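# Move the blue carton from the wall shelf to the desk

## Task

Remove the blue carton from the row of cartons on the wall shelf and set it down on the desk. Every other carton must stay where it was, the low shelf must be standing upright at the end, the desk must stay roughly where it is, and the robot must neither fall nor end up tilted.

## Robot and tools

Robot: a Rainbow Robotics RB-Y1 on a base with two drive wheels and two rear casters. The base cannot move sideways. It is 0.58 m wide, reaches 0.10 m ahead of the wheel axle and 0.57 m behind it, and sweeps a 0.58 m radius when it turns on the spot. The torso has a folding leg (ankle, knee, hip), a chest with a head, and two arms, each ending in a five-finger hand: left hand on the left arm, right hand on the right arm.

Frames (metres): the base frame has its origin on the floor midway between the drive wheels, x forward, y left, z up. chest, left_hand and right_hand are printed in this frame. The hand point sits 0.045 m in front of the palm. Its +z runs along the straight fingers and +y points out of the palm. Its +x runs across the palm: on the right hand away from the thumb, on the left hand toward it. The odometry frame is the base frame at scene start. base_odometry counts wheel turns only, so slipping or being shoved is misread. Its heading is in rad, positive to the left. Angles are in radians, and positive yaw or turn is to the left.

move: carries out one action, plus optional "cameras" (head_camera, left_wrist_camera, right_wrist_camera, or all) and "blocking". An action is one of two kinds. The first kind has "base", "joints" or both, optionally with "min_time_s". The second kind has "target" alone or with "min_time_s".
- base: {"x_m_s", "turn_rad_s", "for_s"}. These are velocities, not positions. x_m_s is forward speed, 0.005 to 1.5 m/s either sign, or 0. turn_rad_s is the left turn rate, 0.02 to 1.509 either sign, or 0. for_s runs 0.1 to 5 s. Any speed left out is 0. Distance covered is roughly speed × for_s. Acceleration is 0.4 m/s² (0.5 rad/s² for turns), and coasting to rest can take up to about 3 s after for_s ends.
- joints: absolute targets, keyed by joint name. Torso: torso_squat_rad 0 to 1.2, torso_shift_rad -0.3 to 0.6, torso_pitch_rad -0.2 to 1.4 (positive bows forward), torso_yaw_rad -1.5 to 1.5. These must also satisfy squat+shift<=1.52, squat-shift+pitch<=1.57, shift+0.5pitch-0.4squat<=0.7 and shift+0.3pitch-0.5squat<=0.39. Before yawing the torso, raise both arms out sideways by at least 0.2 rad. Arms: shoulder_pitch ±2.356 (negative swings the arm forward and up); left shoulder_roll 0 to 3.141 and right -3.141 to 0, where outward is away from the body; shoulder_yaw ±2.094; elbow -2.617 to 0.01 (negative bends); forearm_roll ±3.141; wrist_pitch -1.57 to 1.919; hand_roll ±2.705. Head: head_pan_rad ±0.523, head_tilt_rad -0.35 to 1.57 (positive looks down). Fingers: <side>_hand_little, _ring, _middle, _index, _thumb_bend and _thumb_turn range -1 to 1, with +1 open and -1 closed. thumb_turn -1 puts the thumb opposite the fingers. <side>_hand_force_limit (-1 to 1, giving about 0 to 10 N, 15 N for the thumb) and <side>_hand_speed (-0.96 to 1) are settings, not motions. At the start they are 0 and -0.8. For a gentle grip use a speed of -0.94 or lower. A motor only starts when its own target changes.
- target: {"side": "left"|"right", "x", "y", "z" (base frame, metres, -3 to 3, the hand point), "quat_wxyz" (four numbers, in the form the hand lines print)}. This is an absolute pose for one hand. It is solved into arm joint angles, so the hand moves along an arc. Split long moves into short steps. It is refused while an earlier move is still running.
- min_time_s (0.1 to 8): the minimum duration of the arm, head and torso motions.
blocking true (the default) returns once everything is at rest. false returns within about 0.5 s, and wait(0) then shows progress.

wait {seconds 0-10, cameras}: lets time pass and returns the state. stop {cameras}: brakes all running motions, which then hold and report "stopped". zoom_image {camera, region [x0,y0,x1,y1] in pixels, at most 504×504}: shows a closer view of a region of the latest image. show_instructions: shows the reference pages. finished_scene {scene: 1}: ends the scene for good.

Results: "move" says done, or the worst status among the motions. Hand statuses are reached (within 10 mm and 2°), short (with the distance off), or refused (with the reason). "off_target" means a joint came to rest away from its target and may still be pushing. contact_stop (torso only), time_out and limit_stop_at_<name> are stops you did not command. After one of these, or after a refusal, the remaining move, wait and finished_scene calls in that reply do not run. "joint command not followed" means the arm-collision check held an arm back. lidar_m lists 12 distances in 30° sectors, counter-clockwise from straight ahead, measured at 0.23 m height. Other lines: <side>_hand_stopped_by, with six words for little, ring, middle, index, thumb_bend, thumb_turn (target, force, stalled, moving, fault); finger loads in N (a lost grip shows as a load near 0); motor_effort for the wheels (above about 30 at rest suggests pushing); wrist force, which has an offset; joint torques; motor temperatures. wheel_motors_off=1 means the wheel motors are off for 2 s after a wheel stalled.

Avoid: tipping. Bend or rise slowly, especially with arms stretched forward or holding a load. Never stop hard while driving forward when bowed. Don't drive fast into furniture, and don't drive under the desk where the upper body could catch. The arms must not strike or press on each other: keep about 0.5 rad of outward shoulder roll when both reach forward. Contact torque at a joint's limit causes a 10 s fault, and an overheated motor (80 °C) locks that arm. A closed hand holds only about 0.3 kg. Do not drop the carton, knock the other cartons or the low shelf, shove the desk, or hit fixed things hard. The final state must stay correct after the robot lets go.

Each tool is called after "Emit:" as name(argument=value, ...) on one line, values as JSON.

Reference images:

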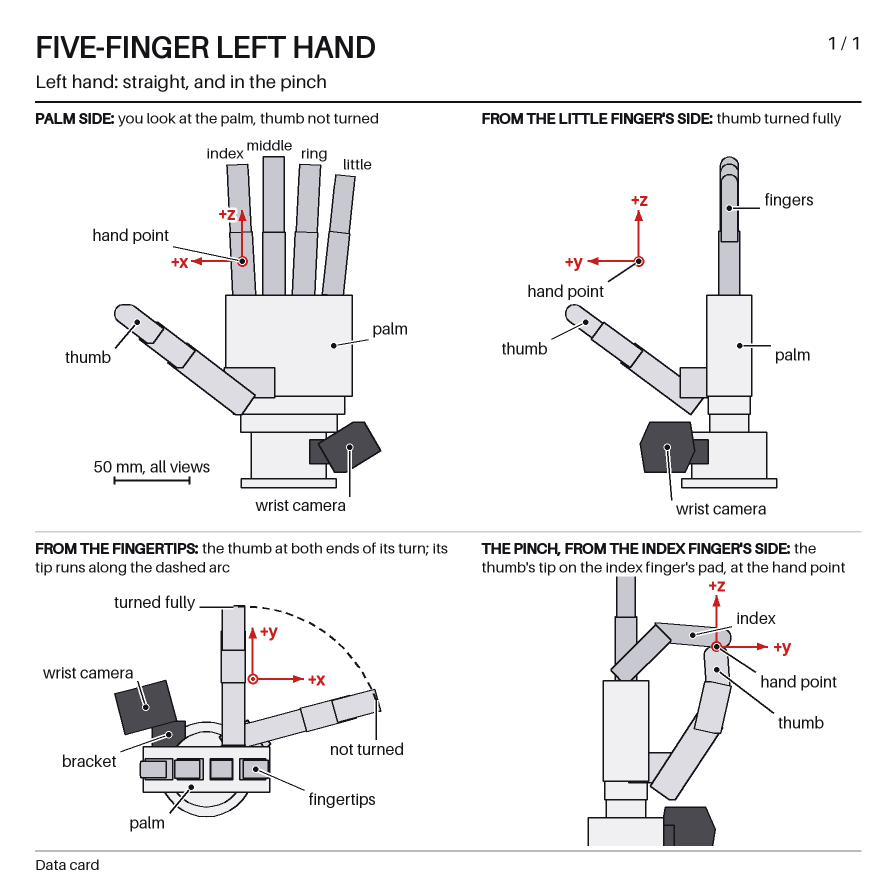

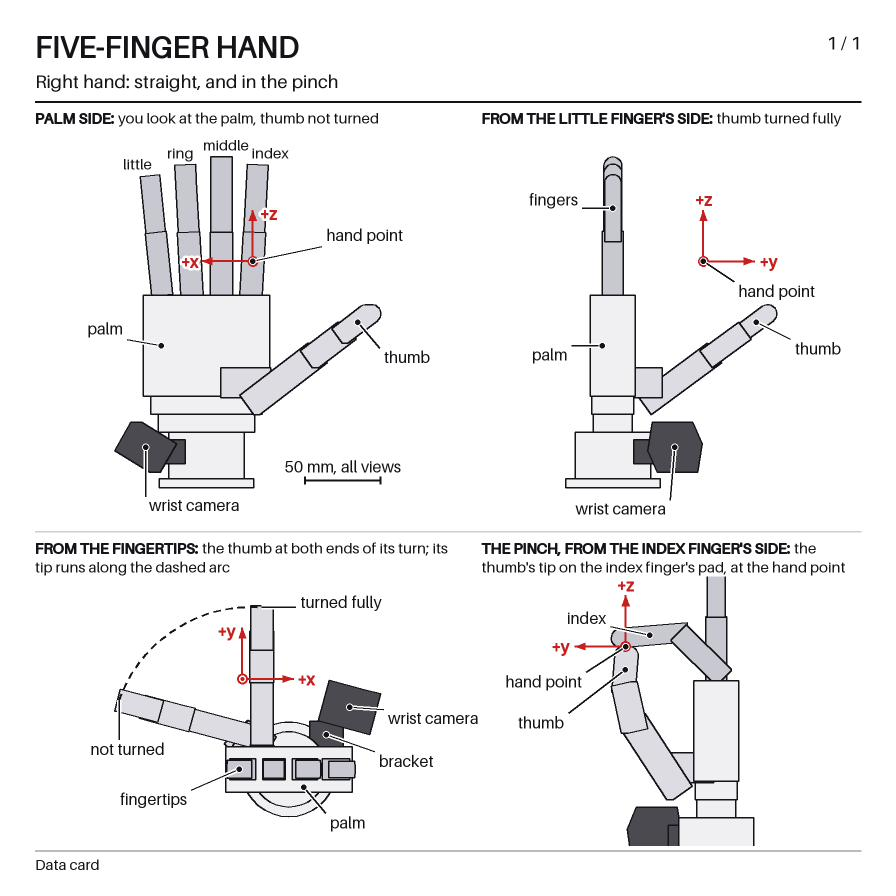

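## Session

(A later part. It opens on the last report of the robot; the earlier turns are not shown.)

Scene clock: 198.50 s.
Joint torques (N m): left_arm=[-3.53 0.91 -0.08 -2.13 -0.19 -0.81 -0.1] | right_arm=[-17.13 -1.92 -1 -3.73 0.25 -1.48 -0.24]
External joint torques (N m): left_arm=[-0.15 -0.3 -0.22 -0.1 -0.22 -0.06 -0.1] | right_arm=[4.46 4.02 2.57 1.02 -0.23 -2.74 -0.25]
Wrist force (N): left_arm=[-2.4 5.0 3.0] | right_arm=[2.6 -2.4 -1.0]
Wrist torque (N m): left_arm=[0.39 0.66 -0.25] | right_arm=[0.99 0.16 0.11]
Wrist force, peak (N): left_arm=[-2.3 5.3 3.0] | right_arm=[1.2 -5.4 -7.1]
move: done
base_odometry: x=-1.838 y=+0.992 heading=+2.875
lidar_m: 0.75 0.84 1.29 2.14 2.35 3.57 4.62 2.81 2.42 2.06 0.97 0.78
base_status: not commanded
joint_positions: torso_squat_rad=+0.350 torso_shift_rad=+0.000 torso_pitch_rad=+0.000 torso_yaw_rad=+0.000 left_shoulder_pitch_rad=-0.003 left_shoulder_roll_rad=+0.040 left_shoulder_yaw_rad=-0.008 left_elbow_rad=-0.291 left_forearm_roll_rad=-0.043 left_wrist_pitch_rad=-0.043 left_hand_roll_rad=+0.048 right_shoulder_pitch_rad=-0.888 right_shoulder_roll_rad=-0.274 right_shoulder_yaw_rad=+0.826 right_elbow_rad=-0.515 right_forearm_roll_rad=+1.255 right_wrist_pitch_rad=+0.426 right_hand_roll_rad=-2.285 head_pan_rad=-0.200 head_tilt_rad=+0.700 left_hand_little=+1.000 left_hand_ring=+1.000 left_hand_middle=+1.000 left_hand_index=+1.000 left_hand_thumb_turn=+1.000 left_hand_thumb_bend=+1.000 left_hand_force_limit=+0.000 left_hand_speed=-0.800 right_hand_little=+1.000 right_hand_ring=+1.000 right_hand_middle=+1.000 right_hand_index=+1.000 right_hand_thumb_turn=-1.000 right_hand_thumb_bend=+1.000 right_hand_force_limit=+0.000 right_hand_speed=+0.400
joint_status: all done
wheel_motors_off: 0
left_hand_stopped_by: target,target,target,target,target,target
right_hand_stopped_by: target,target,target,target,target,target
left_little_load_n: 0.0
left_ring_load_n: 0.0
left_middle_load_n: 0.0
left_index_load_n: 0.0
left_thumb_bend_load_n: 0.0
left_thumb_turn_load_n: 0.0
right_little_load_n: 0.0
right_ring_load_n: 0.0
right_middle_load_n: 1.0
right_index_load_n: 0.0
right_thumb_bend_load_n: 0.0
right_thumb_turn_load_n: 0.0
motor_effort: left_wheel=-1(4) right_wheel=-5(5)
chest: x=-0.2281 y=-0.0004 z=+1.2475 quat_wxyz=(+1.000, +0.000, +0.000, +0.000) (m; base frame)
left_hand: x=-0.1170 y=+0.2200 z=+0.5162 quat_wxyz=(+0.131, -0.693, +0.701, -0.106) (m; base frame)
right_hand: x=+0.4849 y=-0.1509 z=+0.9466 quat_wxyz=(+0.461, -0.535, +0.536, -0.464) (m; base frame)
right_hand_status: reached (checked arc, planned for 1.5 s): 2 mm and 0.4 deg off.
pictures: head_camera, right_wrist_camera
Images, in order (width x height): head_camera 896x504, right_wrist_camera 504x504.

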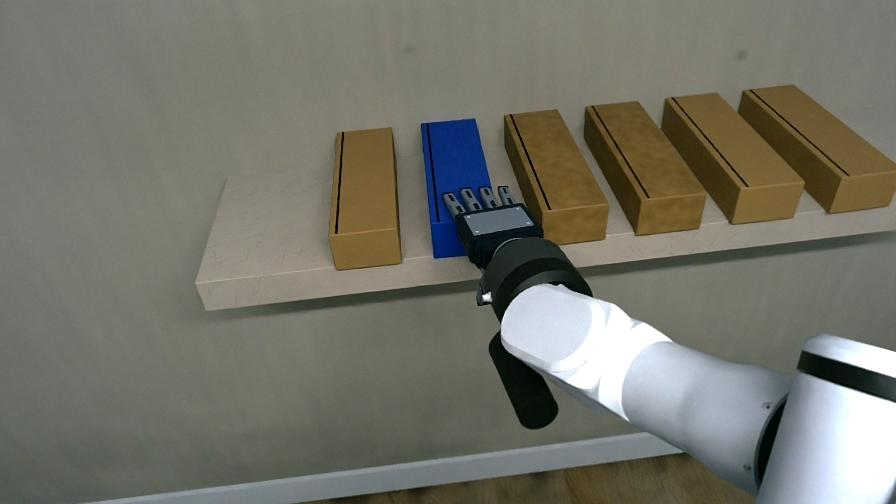

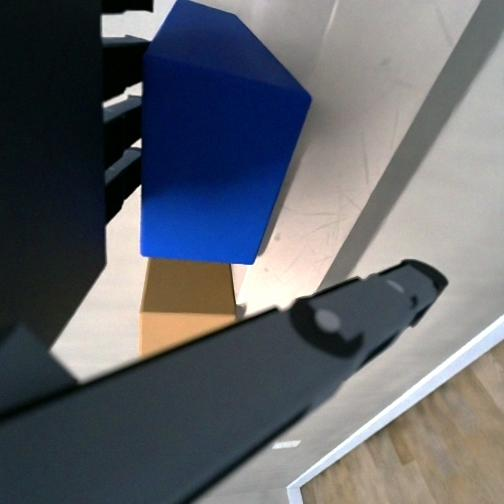

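Emit:
move(base={"x_m_s": -0.04, "for_s": 1.0}, cameras=["head_camera", "right_wrist_camera"])

Emit:
zoom_image(camera="head_camera", region=[300, 90, 650, 300])

Scene clock: 204.03 s.
Joint torques (N m): left_arm=[-3.99 0.82 0.27 -2.33 -0.05 -0.73 -0.04] | right_arm=[-14.88 -5.23 -1.76 -2.53 -0.18 -1.07 -0.13]
External joint torques (N m): left_arm=[-0.61 -0.39 0.13 -0.3 -0.08 0.02 -0.04] | right_arm=[6.72 0.69 1.81 2.23 -0.65 -2.32 -0.13]
Wrist force (N): left_arm=[-2.1 5.1 2.9] | right_arm=[0.5 -4.6 0.2]
Wrist torque (N m): left_arm=[0.41 0.62 -0.23] | right_arm=[1.06 0.07 -0.05]
Wrist force, peak (N): left_arm=[-2.3 5.4 3.0] | right_arm=[-1.1 -6.6 1.0]
move: done
base_odometry: x=-1.800 y=+0.981 heading=+2.874
lidar_m: 0.79 0.87 1.34 2.15 2.35 3.57 4.58 2.78 2.41 2.17 1.02 0.82
base_status: done (sent for 1 of 1 s)
joint_positions: torso_squat_rad=+0.350 torso_shift_rad=+0.000 torso_pitch_rad=+0.000 torso_yaw_rad=+0.000 left_shoulder_pitch_rad=-0.003 left_shoulder_roll_rad=+0.040 left_shoulder_yaw_rad=-0.008 left_elbow_rad=-0.291 left_forearm_roll_rad=-0.043 left_wrist_pitch_rad=-0.043 left_hand_roll_rad=+0.048 right_shoulder_pitch_rad=-0.889 right_shoulder_roll_rad=-0.274 right_shoulder_yaw_rad=+0.826 right_elbow_rad=-0.515 right_forearm_roll_rad=+1.255 right_wrist_pitch_rad=+0.426 right_hand_roll_rad=-2.285 head_pan_rad=-0.200 head_tilt_rad=+0.700 left_hand_little=+1.000 left_hand_ring=+1.000 left_hand_middle=+1.000 left_hand_index=+1.000 left_hand_thumb_turn=+1.000 left_hand_thumb_bend=+1.000 left_hand_force_limit=+0.000 left_hand_speed=-0.800 right_hand_little=+1.000 right_hand_ring=+1.000 right_hand_middle=+1.000 right_hand_index=+1.000 right_hand_thumb_turn=-1.000 right_hand_thumb_bend=+1.000 right_hand_force_limit=+0.000 right_hand_speed=+0.400
joint_status: not commanded
wheel_motors_off: 0
left_hand_stopped_by: target,target,target,target,target,target
right_hand_stopped_by: target,target,target,target,target,target
left_little_load_n: 0.0
left_ring_load_n: 0.0
left_middle_load_n: 0.0
left_index_load_n: 0.0
left_thumb_bend_load_n: 0.0
left_thumb_turn_load_n: 0.0
right_little_load_n: 0.0
right_ring_load_n: 0.0
right_middle_load_n: 1.0
right_index_load_n: 0.0
right_thumb_bend_load_n: 0.0
right_thumb_turn_load_n: 0.0
motor_effort: left_wheel=-7(21) right_wheel=+3(23)
chest: x=-0.2282 y=-0.0004 z=+1.2475 quat_wxyz=(+1.000, +0.000, +0.000, +0.000) (m; base frame)
left_hand: x=-0.1170 y=+0.2200 z=+0.5162 quat_wxyz=(+0.131, -0.693, +0.701, -0.106) (m; base frame)
right_hand: x=+0.4850 y=-0.1500 z=+0.9471 quat_wxyz=(+0.461, -0.535, +0.535, -0.464) (m; base frame)
pictures: head_camera, right_wrist_camera
Images, in order (width x height): head_camera 896x504, right_wrist_camera 504x504.

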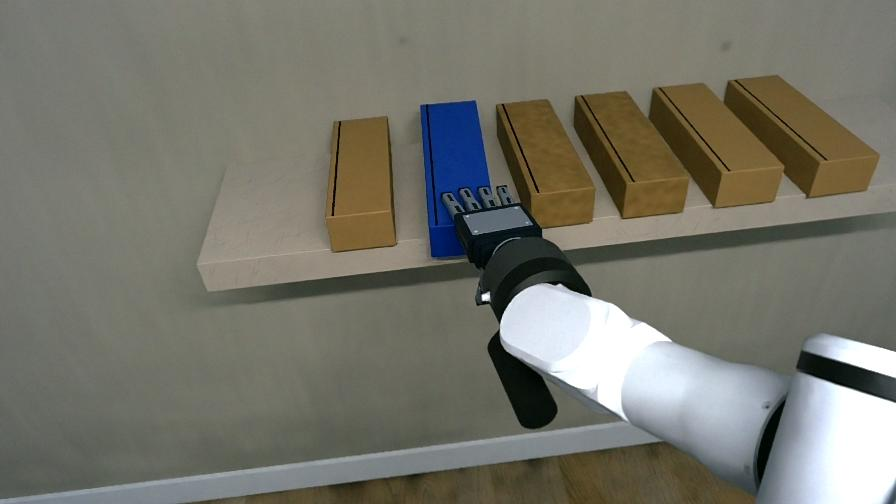

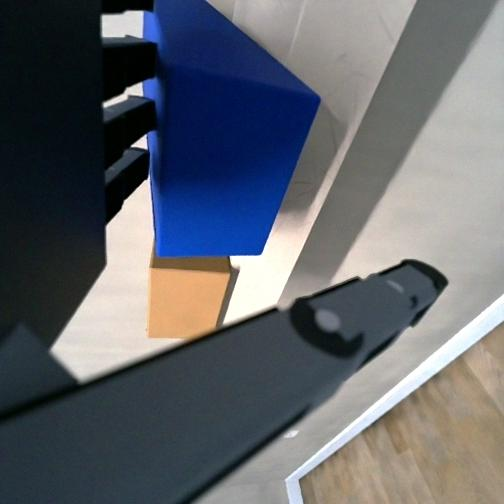

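Scaled by 1.440 from the camera's 896x504 image, which has a finer 1280x720 frame.

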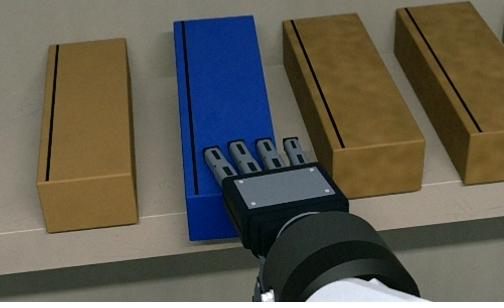

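Emit:
move(target={"side": "right", "x": 0.485, "y": -0.150, "z": 0.975, "quat_wxyz": [0.4638, -0.5337, 0.5337, -0.4638]}, min_time_s=1.0)

Emit:
move(base={"x_m_s": 0.04, "for_s": 1.0}, cameras=["head_camera", "right_wrist_camera"])

Emit:
zoom_image(camera="head_camera", region=[300, 90, 650, 300])

Scene clock: 223.57 s.
Joint torques (N m): left_arm=[-4.28 1.17 -0.13 -2.23 -0.06 -0.83 0.08] | right_arm=[-20.48 -9.08 -6.95 -6.5 0.73 0.88 0.12]
External joint torques (N m): left_arm=[-0.9 -0.03 -0.28 -0.2 -0.09 -0.08 0.08] | right_arm=[0.86 -2.87 -2 -0.98 0.07 0.09 0.11]
Wrist force (N): left_arm=[-2.2 5.0 3.0] | right_arm=[0.2 4.7 0.0]
Wrist torque (N m): left_arm=[0.39 0.62 -0.23] | right_arm=[0.35 0.01 0.22]
Wrist force, peak (N): left_arm=[-2.5 5.2 3.0] | right_arm=[-2.8 -5.4 0.1]
move: done
base_odometry: x=-1.800 y=+0.981 heading=+2.874
lidar_m: 0.80 0.87 1.34 2.15 2.35 3.57 4.57 2.77 2.39 2.16 1.03 0.81
base_status: not commanded
joint_positions: torso_squat_rad=+0.350 torso_shift_rad=+0.000 torso_pitch_rad=+0.000 torso_yaw_rad=+0.000 left_shoulder_pitch_rad=-0.003 left_shoulder_roll_rad=+0.040 left_shoulder_yaw_rad=-0.008 left_elbow_rad=-0.291 left_forearm_roll_rad=-0.043 left_wrist_pitch_rad=-0.043 left_hand_roll_rad=+0.048 right_shoulder_pitch_rad=-0.831 right_shoulder_roll_rad=-0.358 right_shoulder_yaw_rad=+0.775 right_elbow_rad=-0.751 right_forearm_roll_rad=+1.035 right_wrist_pitch_rad=+0.440 right_hand_roll_rad=-2.001 head_pan_rad=-0.200 head_tilt_rad=+0.700 left_hand_little=+1.000 left_hand_ring=+1.000 left_hand_middle=+1.000 left_hand_index=+1.000 left_hand_thumb_turn=+1.000 left_hand_thumb_bend=+1.000 left_hand_force_limit=+0.000 left_hand_speed=-0.800 right_hand_little=+1.000 right_hand_ring=+1.000 right_hand_middle=+1.000 right_hand_index=+1.000 right_hand_thumb_turn=-1.000 right_hand_thumb_bend=+1.000 right_hand_force_limit=+0.000 right_hand_speed=+0.400
joint_status: all done
wheel_motors_off: 0
left_hand_stopped_by: target,target,target,target,target,target
right_hand_stopped_by: target,target,target,target,target,target
left_little_load_n: 0.0
left_ring_load_n: 0.0
left_middle_load_n: 0.0
left_index_load_n: 0.0
left_thumb_bend_load_n: 0.0
left_thumb_turn_load_n: 0.0
right_little_load_n: 0.0
right_ring_load_n: -0.5
right_middle_load_n: 0.0
right_index_load_n: 0.0
right_thumb_bend_load_n: 0.0
right_thumb_turn_load_n: 0.0
motor_effort: left_wheel=-10(13) right_wheel=+3(4)
chest: x=-0.2281 y=-0.0004 z=+1.2475 quat_wxyz=(+1.000, +0.000, +0.000, +0.000) (m; base frame)
left_hand: x=-0.1171 y=+0.2200 z=+0.5162 quat_wxyz=(+0.131, -0.693, +0.701, -0.106) (m; base frame)
right_hand: x=+0.4853 y=-0.1495 z=+0.9742 quat_wxyz=(+0.471, -0.532, +0.529, -0.464) (m; base frame)
right_hand_status: reached (checked arc, planned for 1.0 s): 1 mm and 1.0 deg off.
pictures: none

Scene clock: 225.83 s.
Joint torques (N m): left_arm=[-3.87 1.04 -0.12 -2.04 -0.15 -0.74 0.03] | right_arm=[-20.58 -8.43 -6.67 -6.54 0.41 0.72 -0.15]
External joint torques (N m): left_arm=[-0.49 -0.17 -0.27 -0.02 -0.18 0.01 0.03] | right_arm=[0.75 -2.22 -1.72 -1.01 -0.25 -0.07 -0.16]
Wrist force (N): left_arm=[-2.2 5.3 2.9] | right_arm=[0.3 4.8 0.0]
Wrist torque (N m): left_arm=[0.43 0.62 -0.25] | right_arm=[0.36 0.00 0.23]
Wrist force, peak (N): left_arm=[-2.5 5.3 2.9] | right_arm=[-0.1 5.1 0.2]
move: done
base_odometry: x=-1.838 y=+0.992 heading=+2.874
lidar_m: 0.76 0.83 1.28 2.14 2.35 3.57 4.62 2.81 2.44 2.06 0.98 0.77
base_status: done (sent for 1 of 1 s)
joint_positions: torso_squat_rad=+0.350 torso_shift_rad=+0.000 torso_pitch_rad=+0.000 torso_yaw_rad=+0.000 left_shoulder_pitch_rad=-0.003 left_shoulder_roll_rad=+0.040 left_shoulder_yaw_rad=-0.008 left_elbow_rad=-0.291 left_forearm_roll_rad=-0.043 left_wrist_pitch_rad=-0.043 left_hand_roll_rad=+0.048 right_shoulder_pitch_rad=-0.831 right_shoulder_roll_rad=-0.358 right_shoulder_yaw_rad=+0.775 right_elbow_rad=-0.751 right_forearm_roll_rad=+1.035 right_wrist_pitch_rad=+0.440 right_hand_roll_rad=-2.001 head_pan_rad=-0.200 head_tilt_rad=+0.700 left_hand_little=+1.000 left_hand_ring=+1.000 left_hand_middle=+1.000 left_hand_index=+1.000 left_hand_thumb_turn=+1.000 left_hand_thumb_bend=+1.000 left_hand_force_limit=+0.000 left_hand_speed=-0.800 right_hand_little=+1.000 right_hand_ring=+1.000 right_hand_middle=+1.000 right_hand_index=+1.000 right_hand_thumb_turn=-1.000 right_hand_thumb_bend=+1.000 right_hand_force_limit=+0.000 right_hand_speed=+0.400
joint_status: not commanded
wheel_motors_off: 0
left_hand_stopped_by: target,target,target,target,target,target
right_hand_stopped_by: target,target,target,target,target,target
left_little_load_n: 0.0
left_ring_load_n: 0.0
left_middle_load_n: 0.0
left_index_load_n: 0.0
left_thumb_bend_load_n: 0.0
left_thumb_turn_load_n: 0.0
right_little_load_n: 0.0
right_ring_load_n: 0.0
right_middle_load_n: -0.5
right_index_load_n: 0.0
right_thumb_bend_load_n: 0.0
right_thumb_turn_load_n: 0.0
motor_effort: left_wheel=+7(24) right_wheel=+0(17)
chest: x=-0.2280 y=-0.0005 z=+1.2475 quat_wxyz=(+1.000, +0.000, +0.000, +0.000) (m; base frame)
left_hand: x=-0.1171 y=+0.2200 z=+0.5161 quat_wxyz=(+0.131, -0.693, +0.701, -0.106) (m; base frame)
right_hand: x=+0.4853 y=-0.1495 z=+0.9739 quat_wxyz=(+0.471, -0.532, +0.529, -0.464) (m; base frame)
pictures: head_camera, right_wrist_camera
Images, in order (width x height): head_camera 896x504, right_wrist_camera 504x504.

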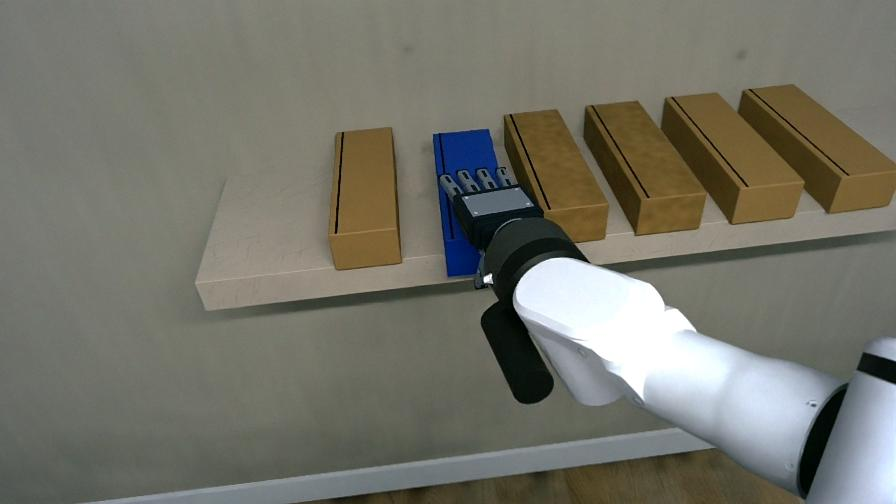

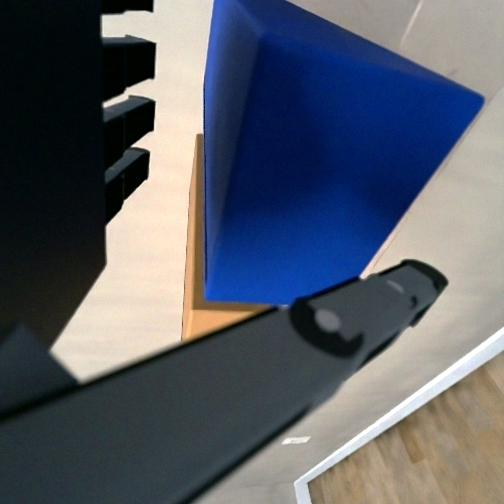

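Scaled by 1.440 from the camera's 896x504 image, which has a finer 1280x720 frame.

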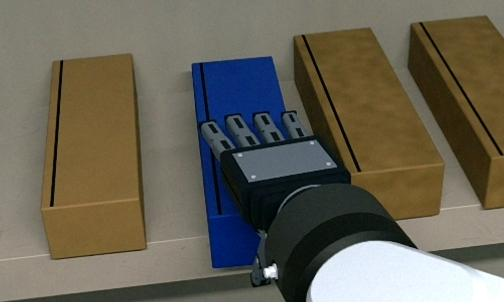

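Emit:
move(base={"x_m_s": 0.05, "for_s": 0.5}, cameras=["head_camera", "right_wrist_camera"])

Emit:
zoom_image(camera="right_wrist_camera", region=[180, 150, 504, 420])

Emit:
zoom_image(camera="head_camera", region=[400, 120, 580, 320])

Scene clock: 241.60 s.
Joint torques (N m): left_arm=[-4.24 0.65 -0.05 -2 0.16 -0.71 -0.08] | right_arm=[-20.5 -8.91 -6.84 -6.51 0.61 0.85 -0.14]
External joint torques (N m): left_arm=[-0.87 -0.56 -0.2 0.03 0.13 0.04 -0.08] | right_arm=[0.83 -2.7 -1.9 -0.99 -0.05 0.06 -0.15]
Wrist force (N): left_arm=[-2.2 5.0 2.7] | right_arm=[0.4 4.7 -0.1]
Wrist torque (N m): left_arm=[0.41 0.61 -0.24] | right_arm=[0.37 -0.01 0.22]
Wrist force, peak (N): left_arm=[-2.1 5.4 2.9] | right_arm=[0.2 5.0 -0.1]
move: done
base_odometry: x=-1.862 y=+0.998 heading=+2.874
lidar_m: 0.74 0.82 1.23 2.15 2.34 3.57 4.64 2.83 2.44 1.99 0.93 0.74
base_status: done (sent for 0.5 of 0.5 s)
joint_positions: torso_squat_rad=+0.350 torso_shift_rad=+0.000 torso_pitch_rad=+0.000 torso_yaw_rad=+0.000 left_shoulder_pitch_rad=-0.003 left_shoulder_roll_rad=+0.040 left_shoulder_yaw_rad=-0.008 left_elbow_rad=-0.291 left_forearm_roll_rad=-0.043 left_wrist_pitch_rad=-0.043 left_hand_roll_rad=+0.048 right_shoulder_pitch_rad=-0.831 right_shoulder_roll_rad=-0.358 right_shoulder_yaw_rad=+0.775 right_elbow_rad=-0.751 right_forearm_roll_rad=+1.035 right_wrist_pitch_rad=+0.440 right_hand_roll_rad=-2.001 head_pan_rad=-0.200 head_tilt_rad=+0.700 left_hand_little=+1.000 left_hand_ring=+1.000 left_hand_middle=+1.000 left_hand_index=+1.000 left_hand_thumb_turn=+1.000 left_hand_thumb_bend=+1.000 left_hand_force_limit=+0.000 left_hand_speed=-0.800 right_hand_little=+1.000 right_hand_ring=+1.000 right_hand_middle=+1.000 right_hand_index=+1.000 right_hand_thumb_turn=-1.000 right_hand_thumb_bend=+1.000 right_hand_force_limit=+0.000 right_hand_speed=+0.400
joint_status: not commanded
wheel_motors_off: 0
left_hand_stopped_by: target,target,target,target,target,target
right_hand_stopped_by: target,target,target,target,target,target
left_little_load_n: 0.0
left_ring_load_n: 0.0
left_middle_load_n: 0.0
left_index_load_n: 0.0
left_thumb_bend_load_n: 0.0
left_thumb_turn_load_n: 0.0
right_little_load_n: 0.0
right_ring_load_n: -0.5
right_middle_load_n: 0.0
right_index_load_n: 0.0
right_thumb_bend_load_n: 0.0
right_thumb_turn_load_n: 0.0
motor_effort: left_wheel=+3(27) right_wheel=+5(19)
chest: x=-0.2280 y=-0.0005 z=+1.2475 quat_wxyz=(+1.000, +0.000, +0.000, +0.000) (m; base frame)
left_hand: x=-0.1171 y=+0.2200 z=+0.5161 quat_wxyz=(+0.131, -0.693, +0.701, -0.106) (m; base frame)
right_hand: x=+0.4853 y=-0.1495 z=+0.9738 quat_wxyz=(+0.471, -0.532, +0.529, -0.464) (m; base frame)
pictures: head_camera, right_wrist_camera
Images, in order (width x height): head_camera 896x504, right_wrist_camera 504x504.

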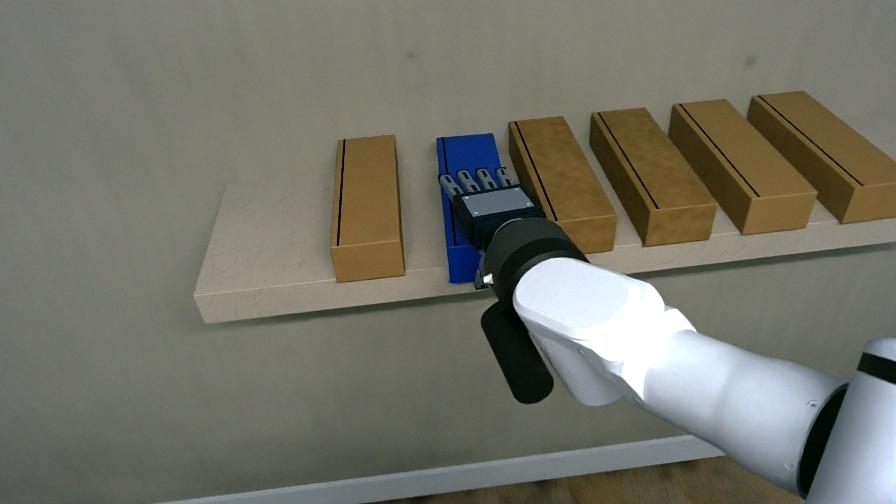

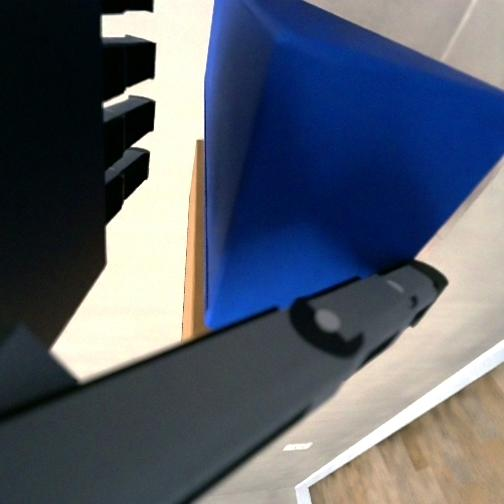

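Scaled by 1.556 from the camera's 504x504 image, which has a finer 720x720 frame.

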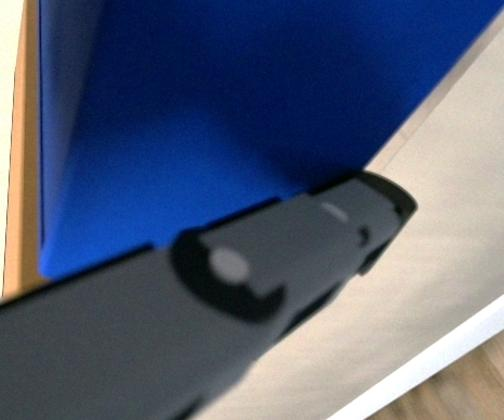

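Scaled by 2.520 from the camera's 896x504 image, which has a finer 1280x720 frame.

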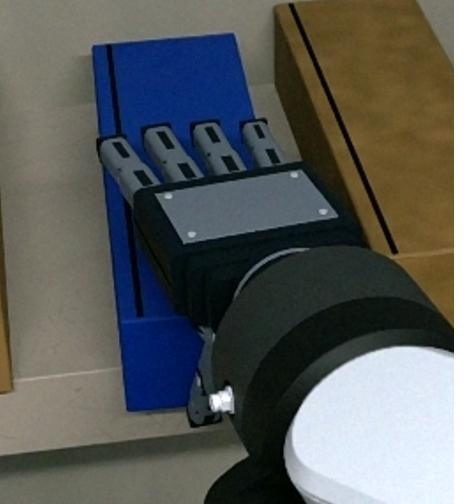

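Emit:
move(base={"x_m_s": -0.05, "for_s": 0.7})

Emit:
move(target={"side": "right", "x": 0.485, "y": -0.157, "z": 0.952, "quat_wxyz": [0.5, -0.5, 0.5, -0.5]}, min_time_s=1.5, cameras=["head_camera", "right_wrist_camera"])

Emit:
zoom_image(camera="head_camera", region=[300, 90, 650, 300])

Scene clock: 249.90 s.
Joint torques (N m): left_arm=[-4.07 1.03 -0.04 -2.04 -0.19 -0.7 -0.01] | right_arm=[-21 -9.22 -7.13 -6.3 0.62 0.59 0.04]
External joint torques (N m): left_arm=[-0.69 -0.18 -0.19 -0.02 -0.22 0.05 -0.01] | right_arm=[0.34 -3.01 -2.19 -0.78 -0.04 -0.21 0.03]
Wrist force (N): left_arm=[-2.3 5.1 2.9] | right_arm=[0.2 4.5 -0.1]
Wrist torque (N m): left_arm=[0.41 0.63 -0.24] | right_arm=[0.33 0.01 0.21]
Wrist force, peak (N): left_arm=[-2.3 5.3 3.0] | right_arm=[0.4 5.1 0.2]
move: done
base_odometry: x=-1.829 y=+0.989 heading=+2.874
lidar_m: 0.77 0.85 1.30 2.15 2.35 3.57 4.60 2.80 2.43 2.09 0.99 0.77
base_status: done (sent for 0.7 of 0.7 s)
joint_positions: torso_squat_rad=+0.350 torso_shift_rad=+0.000 torso_pitch_rad=+0.000 torso_yaw_rad=+0.000 left_shoulder_pitch_rad=-0.003 left_shoulder_roll_rad=+0.040 left_shoulder_yaw_rad=-0.008 left_elbow_rad=-0.291 left_forearm_roll_rad=-0.043 left_wrist_pitch_rad=-0.043 left_hand_roll_rad=+0.048 right_shoulder_pitch_rad=-0.831 right_shoulder_roll_rad=-0.358 right_shoulder_yaw_rad=+0.775 right_elbow_rad=-0.751 right_forearm_roll_rad=+1.035 right_wrist_pitch_rad=+0.440 right_hand_roll_rad=-2.001 head_pan_rad=-0.200 head_tilt_rad=+0.700 left_hand_little=+1.000 left_hand_ring=+1.000 left_hand_middle=+1.000 left_hand_index=+1.000 left_hand_thumb_turn=+1.000 left_hand_thumb_bend=+1.000 left_hand_force_limit=+0.000 left_hand_speed=-0.800 right_hand_little=+1.000 right_hand_ring=+1.000 right_hand_middle=+1.000 right_hand_index=+1.000 right_hand_thumb_turn=-1.000 right_hand_thumb_bend=+1.000 right_hand_force_limit=+0.000 right_hand_speed=+0.400
joint_status: not commanded
wheel_motors_off: 0
left_hand_stopped_by: target,target,target,target,target,target
right_hand_stopped_by: target,target,target,target,target,target
left_little_load_n: 0.0
left_ring_load_n: 0.0
left_middle_load_n: 0.0
left_index_load_n: 0.0
left_thumb_bend_load_n: 0.0
left_thumb_turn_load_n: 0.0
right_little_load_n: 0.0
right_ring_load_n: 0.0
right_middle_load_n: 0.0
right_index_load_n: 0.0
right_thumb_bend_load_n: 0.0
right_thumb_turn_load_n: 0.0
motor_effort: left_wheel=-6(15) right_wheel=-4(25)
chest: x=-0.2280 y=-0.0005 z=+1.2475 quat_wxyz=(+1.000, +0.000, +0.000, +0.000) (m; base frame)
left_hand: x=-0.1171 y=+0.2200 z=+0.5161 quat_wxyz=(+0.131, -0.693, +0.701, -0.106) (m; base frame)
right_hand: x=+0.4853 y=-0.1495 z=+0.9738 quat_wxyz=(+0.471, -0.532, +0.529, -0.464) (m; base frame)
pictures: none

Scene clock: 251.73 s.
Joint torques (N m): left_arm=[-4.19 0.88 0.43 -2.06 -0.03 -0.77 -0.09] | right_arm=[-21.21 -6.56 -1.02 -3.37 0.26 2.17 0.11]
External joint torques (N m): left_arm=[-0.81 -0.33 0.28 -0.04 -0.06 -0.02 -0.09] | right_arm=[0.08 -0.9 1.37 0.06 -0.03 0.4 0.1]
Wrist force (N): left_arm=[-2.2 5.3 2.9] | right_arm=[0.0 4.7 -0.4]
Wrist torque (N m): left_arm=[0.43 0.61 -0.25] | right_arm=[0.34 0.03 0.10]
Wrist force, peak (N): left_arm=[-2.3 5.2 3.1] | right_arm=[0.5 5.4 -0.2]
move: done
base_odometry: x=-1.829 y=+0.989 heading=+2.874
lidar_m: 0.77 0.85 1.29 2.16 2.34 3.57 4.61 2.81 2.42 2.09 0.99 0.78
base_status: not commanded
joint_positions: torso_squat_rad=+0.350 torso_shift_rad=+0.000 torso_pitch_rad=+0.000 torso_yaw_rad=+0.000 left_shoulder_pitch_rad=-0.003 left_shoulder_roll_rad=+0.040 left_shoulder_yaw_rad=-0.008 left_elbow_rad=-0.291 left_forearm_roll_rad=-0.043 left_wrist_pitch_rad=-0.043 left_hand_roll_rad=+0.048 right_shoulder_pitch_rad=-0.912 right_shoulder_roll_rad=-0.211 right_shoulder_yaw_rad=+0.934 right_elbow_rad=-0.319 right_forearm_roll_rad=+1.569 right_wrist_pitch_rad=+0.569 right_hand_roll_rad=-2.705 head_pan_rad=-0.200 head_tilt_rad=+0.700 left_hand_little=+1.000 left_hand_ring=+1.000 left_hand_middle=+1.000 left_hand_index=+1.000 left_hand_thumb_turn=+1.000 left_hand_thumb_bend=+1.000 left_hand_force_limit=+0.000 left_hand_speed=-0.800 right_hand_little=+1.000 right_hand_ring=+1.000 right_hand_middle=+1.000 right_hand_index=+1.000 right_hand_thumb_turn=-1.000 right_hand_thumb_bend=+1.000 right_hand_force_limit=+0.000 right_hand_speed=+0.400
joint_status: all done
wheel_motors_off: 0
left_hand_stopped_by: target,target,target,target,target,target
right_hand_stopped_by: target,target,target,target,target,target
left_little_load_n: 0.0
left_ring_load_n: 0.0
left_middle_load_n: 0.0
left_index_load_n: 0.0
left_thumb_bend_load_n: 0.0
left_thumb_turn_load_n: 0.0
right_little_load_n: 0.0
right_ring_load_n: 0.0
right_middle_load_n: 0.0
right_index_load_n: -0.5
right_thumb_bend_load_n: 0.5
right_thumb_turn_load_n: 0.0
motor_effort: left_wheel=-8(11) right_wheel=-4(4)
chest: x=-0.2280 y=-0.0005 z=+1.2475 quat_wxyz=(+1.000, +0.000, +0.000, +0.000) (m; base frame)
left_hand: x=-0.1171 y=+0.2200 z=+0.5161 quat_wxyz=(+0.131, -0.693, +0.701, -0.106) (m; base frame)
right_hand: x=+0.4840 y=-0.1573 z=+0.9524 quat_wxyz=(+0.490, -0.506, +0.507, -0.497) (m; base frame)
right_hand_status: reached (checked arc, as near as the solve gets, planned for 1.5 s): 1 mm and 1.7 deg off.
pictures: head_camera, right_wrist_camera
Images, in order (width x height): head_camera 896x504, right_wrist_camera 504x504.

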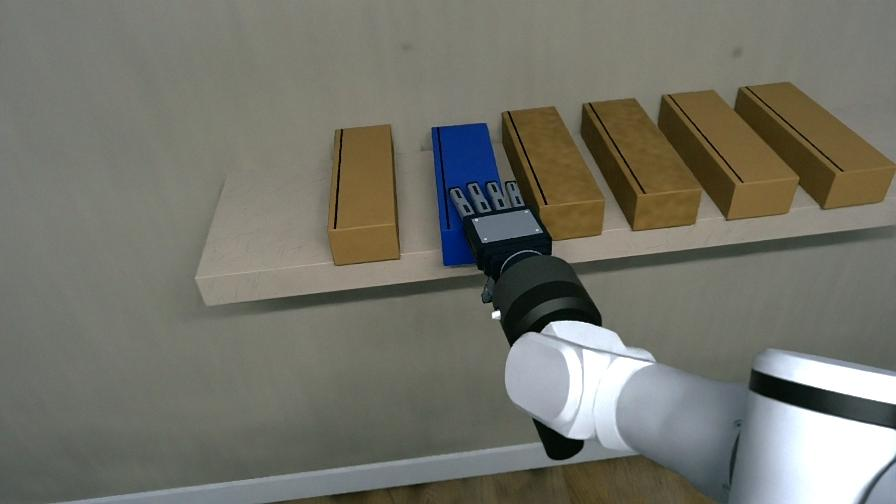

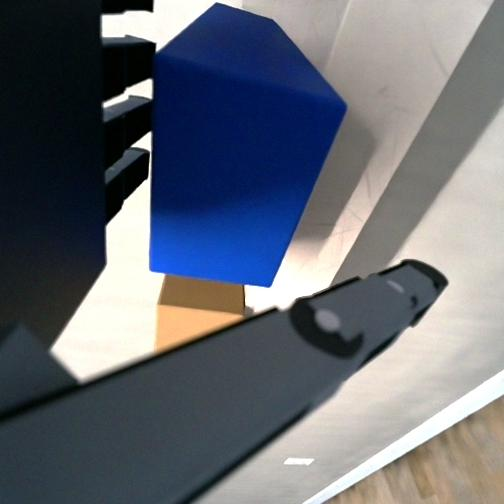

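Scaled by 1.440 from the camera's 896x504 image, which has a finer 1280x720 frame.

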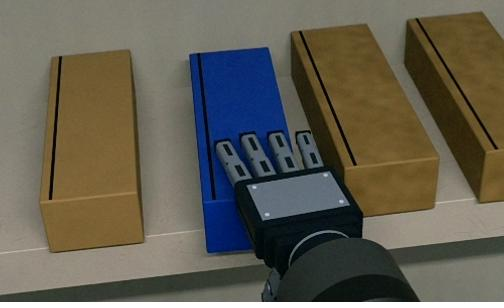

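Emit:
move(target={"side": "right", "x": 0.38, "y": -0.18, "z": 1.03, "quat_wxyz": [0.4638, -0.5337, 0.5337, -0.4638]}, min_time_s=1.5)

Emit:
move(target={"side": "right", "x": 0.24, "y": -0.2, "z": 1.05, "quat_wxyz": [0.4638, -0.5337, 0.5337, -0.4638]}, min_time_s=1.5)

Emit:
move(joints={"torso_squat_rad": 0.65}, cameras=["head_camera"])

Scene clock: 260.87 s.
Joint torques (N m): left_arm=[-3.75 0.96 -0.14 -2.2 -0.08 -0.82 0] | right_arm=[-16.55 -9.43 -11.06 -6.1 1.76 -0.32 -0.31]
External joint torques (N m): left_arm=[-0.38 -0.25 -0.29 -0.18 -0.11 -0.06 0] | right_arm=[-0.22 -1.58 -2.03 -0.87 0.32 -0.27 -0.32]
Wrist force (N): left_arm=[-2.2 5.1 3.0] | right_arm=[0.1 5.0 0.4]
Wrist torque (N m): left_arm=[0.41 0.62 -0.25] | right_arm=[0.36 0.01 0.21]
Wrist force, peak (N): left_arm=[-2.3 5.3 3.0] | right_arm=[0.8 6.1 -0.2]
move: done
base_odometry: x=-1.829 y=+0.989 heading=+2.874
lidar_m: 0.77 0.85 1.30 2.15 2.35 3.57 4.61 2.79 2.42 2.09 0.99 0.78
base_status: not commanded
joint_positions: torso_squat_rad=+0.350 torso_shift_rad=+0.000 torso_pitch_rad=+0.000 torso_yaw_rad=+0.000 left_shoulder_pitch_rad=-0.003 left_shoulder_roll_rad=+0.040 left_shoulder_yaw_rad=-0.008 left_elbow_rad=-0.291 left_forearm_roll_rad=-0.043 left_wrist_pitch_rad=-0.043 left_hand_roll_rad=+0.048 right_shoulder_pitch_rad=-0.560 right_shoulder_roll_rad=-0.796 right_shoulder_yaw_rad=+0.844 right_elbow_rad=-1.710 right_forearm_roll_rad=+0.507 right_wrist_pitch_rad=+0.843 right_hand_roll_rad=-1.546 head_pan_rad=-0.200 head_tilt_rad=+0.700 left_hand_little=+1.000 left_hand_ring=+1.000 left_hand_middle=+1.000 left_hand_index=+1.000 left_hand_thumb_turn=+1.000 left_hand_thumb_bend=+1.000 left_hand_force_limit=+0.000 left_hand_speed=-0.800 right_hand_little=+1.000 right_hand_ring=+1.000 right_hand_middle=+1.000 right_hand_index=+1.000 right_hand_thumb_turn=-1.000 right_hand_thumb_bend=+1.000 right_hand_force_limit=+0.000 right_hand_speed=+0.400
joint_status: all done
wheel_motors_off: 0
left_hand_stopped_by: target,target,target,target,target,target
right_hand_stopped_by: target,target,target,target,target,target
left_little_load_n: 0.0
left_ring_load_n: 0.0
left_middle_load_n: 0.0
left_index_load_n: 0.0
left_thumb_bend_load_n: 0.5
left_thumb_turn_load_n: 0.0
right_little_load_n: -0.5
right_ring_load_n: 0.0
right_middle_load_n: 0.0
right_index_load_n: 0.0
right_thumb_bend_load_n: 0.0
right_thumb_turn_load_n: 0.0
motor_effort: left_wheel=-6(9) right_wheel=-4(4)
chest: x=-0.2280 y=-0.0005 z=+1.2475 quat_wxyz=(+1.000, +0.000, +0.000, +0.000) (m; base frame)
left_hand: x=-0.1171 y=+0.2200 z=+0.5161 quat_wxyz=(+0.131, -0.693, +0.701, -0.106) (m; base frame)
right_hand: x=+0.3798 y=-0.1801 z=+1.0295 quat_wxyz=(+0.464, -0.534, +0.534, -0.464) (m; base frame)
right_hand_status: reached (checked arc, planned for 1.5 s): 1 mm and 0.0 deg off.
pictures: none

Scene clock: 262.70 s.
Joint torques (N m): left_arm=[-3.74 0.98 -0.15 -2.06 0.02 -0.64 0] | right_arm=[-8.4 -11.68 -9.64 -6.45 2.28 -0.15 -0.14]
External joint torques (N m): left_arm=[-0.36 -0.23 -0.3 -0.03 -0.01 0.12 0] | right_arm=[1.28 -3.07 -1.9 -0.58 0.55 -0.13 -0.15]
Wrist force (N): left_arm=[-2.3 5.1 3.0] | right_arm=[0.0 5.0 0.1]
Wrist torque (N m): left_arm=[0.40 0.66 -0.24] | right_arm=[0.38 0.03 0.10]
Wrist force, peak (N): left_arm=[-2.3 5.3 3.0] | right_arm=[-0.2 5.5 0.2]
move: done
base_odometry: x=-1.829 y=+0.989 heading=+2.874
lidar_m: 0.77 0.84 1.28 2.15 2.35 3.58 4.61 2.79 2.41 2.09 1.00 0.78
base_status: not commanded
joint_positions: torso_squat_rad=+0.350 torso_shift_rad=+0.000 torso_pitch_rad=+0.000 torso_yaw_rad=+0.000 left_shoulder_pitch_rad=-0.003 left_shoulder_roll_rad=+0.040 left_shoulder_yaw_rad=-0.008 left_elbow_rad=-0.291 left_forearm_roll_rad=-0.043 left_wrist_pitch_rad=-0.043 left_hand_roll_rad=+0.048 right_shoulder_pitch_rad=-0.222 right_shoulder_roll_rad=-1.070 right_shoulder_yaw_rad=+0.842 right_elbow_rad=-2.315 right_forearm_roll_rad=+0.625 right_wrist_pitch_rad=+1.105 right_hand_roll_rad=-1.565 head_pan_rad=-0.200 head_tilt_rad=+0.700 left_hand_little=+1.000 left_hand_ring=+1.000 left_hand_middle=+1.000 left_hand_index=+1.000 left_hand_thumb_turn=+1.000 left_hand_thumb_bend=+1.000 left_hand_force_limit=+0.000 left_hand_speed=-0.800 right_hand_little=+1.000 right_hand_ring=+1.000 right_hand_middle=+1.000 right_hand_index=+1.000 right_hand_thumb_turn=-1.000 right_hand_thumb_bend=+1.000 right_hand_force_limit=+0.000 right_hand_speed=+0.400
joint_status: all done
wheel_motors_off: 0
left_hand_stopped_by: target,target,target,target,target,target
right_hand_stopped_by: target,target,target,target,target,target
left_little_load_n: 0.0
left_ring_load_n: 0.0
left_middle_load_n: 0.0
left_index_load_n: 0.0
left_thumb_bend_load_n: 0.0
left_thumb_turn_load_n: 0.0
right_little_load_n: 0.0
right_ring_load_n: 0.0
right_middle_load_n: 0.0
right_index_load_n: 0.0
right_thumb_bend_load_n: 0.0
right_thumb_turn_load_n: 0.0
motor_effort: left_wheel=-8(10) right_wheel=-4(4)
chest: x=-0.2280 y=-0.0005 z=+1.2475 quat_wxyz=(+1.000, +0.000, +0.000, +0.000) (m; base frame)
left_hand: x=-0.1171 y=+0.2200 z=+0.5161 quat_wxyz=(+0.131, -0.693, +0.701, -0.106) (m; base frame)
right_hand: x=+0.2404 y=-0.1995 z=+1.0496 quat_wxyz=(+0.464, -0.534, +0.534, -0.463) (m; base frame)
right_hand_status: reached (checked arc, planned for 1.5 s): 1 mm and 0.1 deg off.
pictures: none

Scene clock: 264.47 s.
Joint torques (N m): left_arm=[-4.28 0.9 -0.03 -2.01 0.02 -0.71 0.04] | right_arm=[-8.52 -11.97 -9.87 -6.93 1.96 -0.15 -0.21]
External joint torques (N m): left_arm=[-0.9 -0.32 -0.18 0.01 -0.01 0.04 0.03] | right_arm=[1.16 -3.36 -2.13 -1.06 0.23 -0.13 -0.22]
Wrist force (N): left_arm=[-2.1 5.2 3.0] | right_arm=[0.0 4.7 0.1]
Wrist torque (N m): left_arm=[0.42 0.60 -0.23] | right_arm=[0.33 0.03 0.09]
Wrist force, peak (N): left_arm=[-2.2 5.3 3.2] | right_arm=[-0.2 5.4 0.2]
move: done
base_odometry: x=-1.829 y=+0.989 heading=+2.874
lidar_m: 0.77 0.85 1.29 2.15 2.35 3.57 4.61 2.79 2.43 2.09 0.99 0.78
base_status: not commanded
joint_positions: torso_squat_rad=+0.650 torso_shift_rad=+0.000 torso_pitch_rad=+0.000 torso_yaw_rad=+0.000 left_shoulder_pitch_rad=-0.003 left_shoulder_roll_rad=+0.040 left_shoulder_yaw_rad=-0.008 left_elbow_rad=-0.291 left_forearm_roll_rad=-0.043 left_wrist_pitch_rad=-0.043 left_hand_roll_rad=+0.048 right_shoulder_pitch_rad=-0.222 right_shoulder_roll_rad=-1.070 right_shoulder_yaw_rad=+0.842 right_elbow_rad=-2.315 right_forearm_roll_rad=+0.625 right_wrist_pitch_rad=+1.105 right_hand_roll_rad=-1.565 head_pan_rad=-0.200 head_tilt_rad=+0.700 left_hand_little=+1.000 left_hand_ring=+1.000 left_hand_middle=+1.000 left_hand_index=+1.000 left_hand_thumb_turn=+1.000 left_hand_thumb_bend=+1.000 left_hand_force_limit=+0.000 left_hand_speed=-0.800 right_hand_little=+1.000 right_hand_ring=+1.000 right_hand_middle=+1.000 right_hand_index=+1.000 right_hand_thumb_turn=-1.000 right_hand_thumb_bend=+1.000 right_hand_force_limit=+0.000 right_hand_speed=+0.400
joint_status: all done
wheel_motors_off: 0
left_hand_stopped_by: target,target,target,target,target,target
right_hand_stopped_by: target,target,target,target,target,target
left_little_load_n: 0.0
left_ring_load_n: 0.0
left_middle_load_n: 0.0
left_index_load_n: 0.0
left_thumb_bend_load_n: 0.0
left_thumb_turn_load_n: 0.0
right_little_load_n: 0.0
right_ring_load_n: 0.0
right_middle_load_n: 0.0
right_index_load_n: 0.0
right_thumb_bend_load_n: 0.0
right_thumb_turn_load_n: 0.0
motor_effort: left_wheel=-9(11) right_wheel=-4(4)
chest: x=-0.2281 y=-0.0004 z=+1.1472 quat_wxyz=(+1.000, +0.000, +0.000, +0.000) (m; base frame)
left_hand: x=-0.1170 y=+0.2200 z=+0.4159 quat_wxyz=(+0.131, -0.693, +0.701, -0.106) (m; base frame)
right_hand: x=+0.2403 y=-0.1994 z=+0.9494 quat_wxyz=(+0.464, -0.534, +0.534, -0.464) (m; base frame)
pictures: head_camera
Images, in order (width x height): head_camera 896x504.

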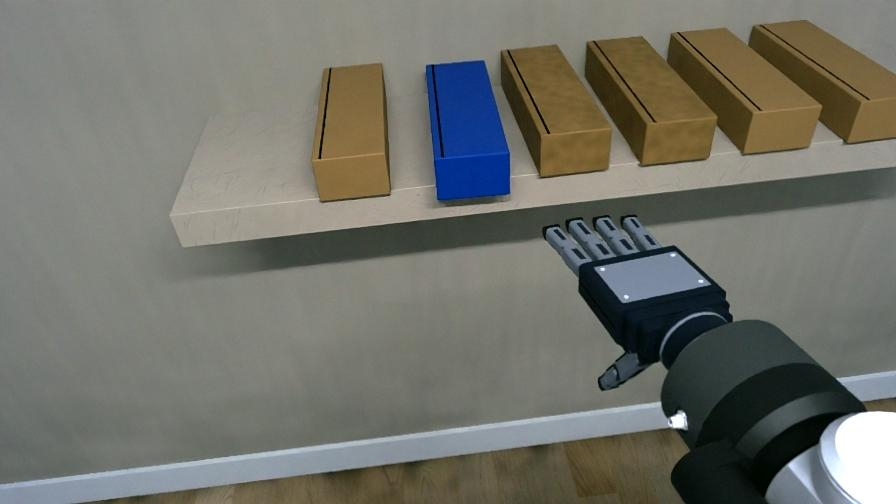

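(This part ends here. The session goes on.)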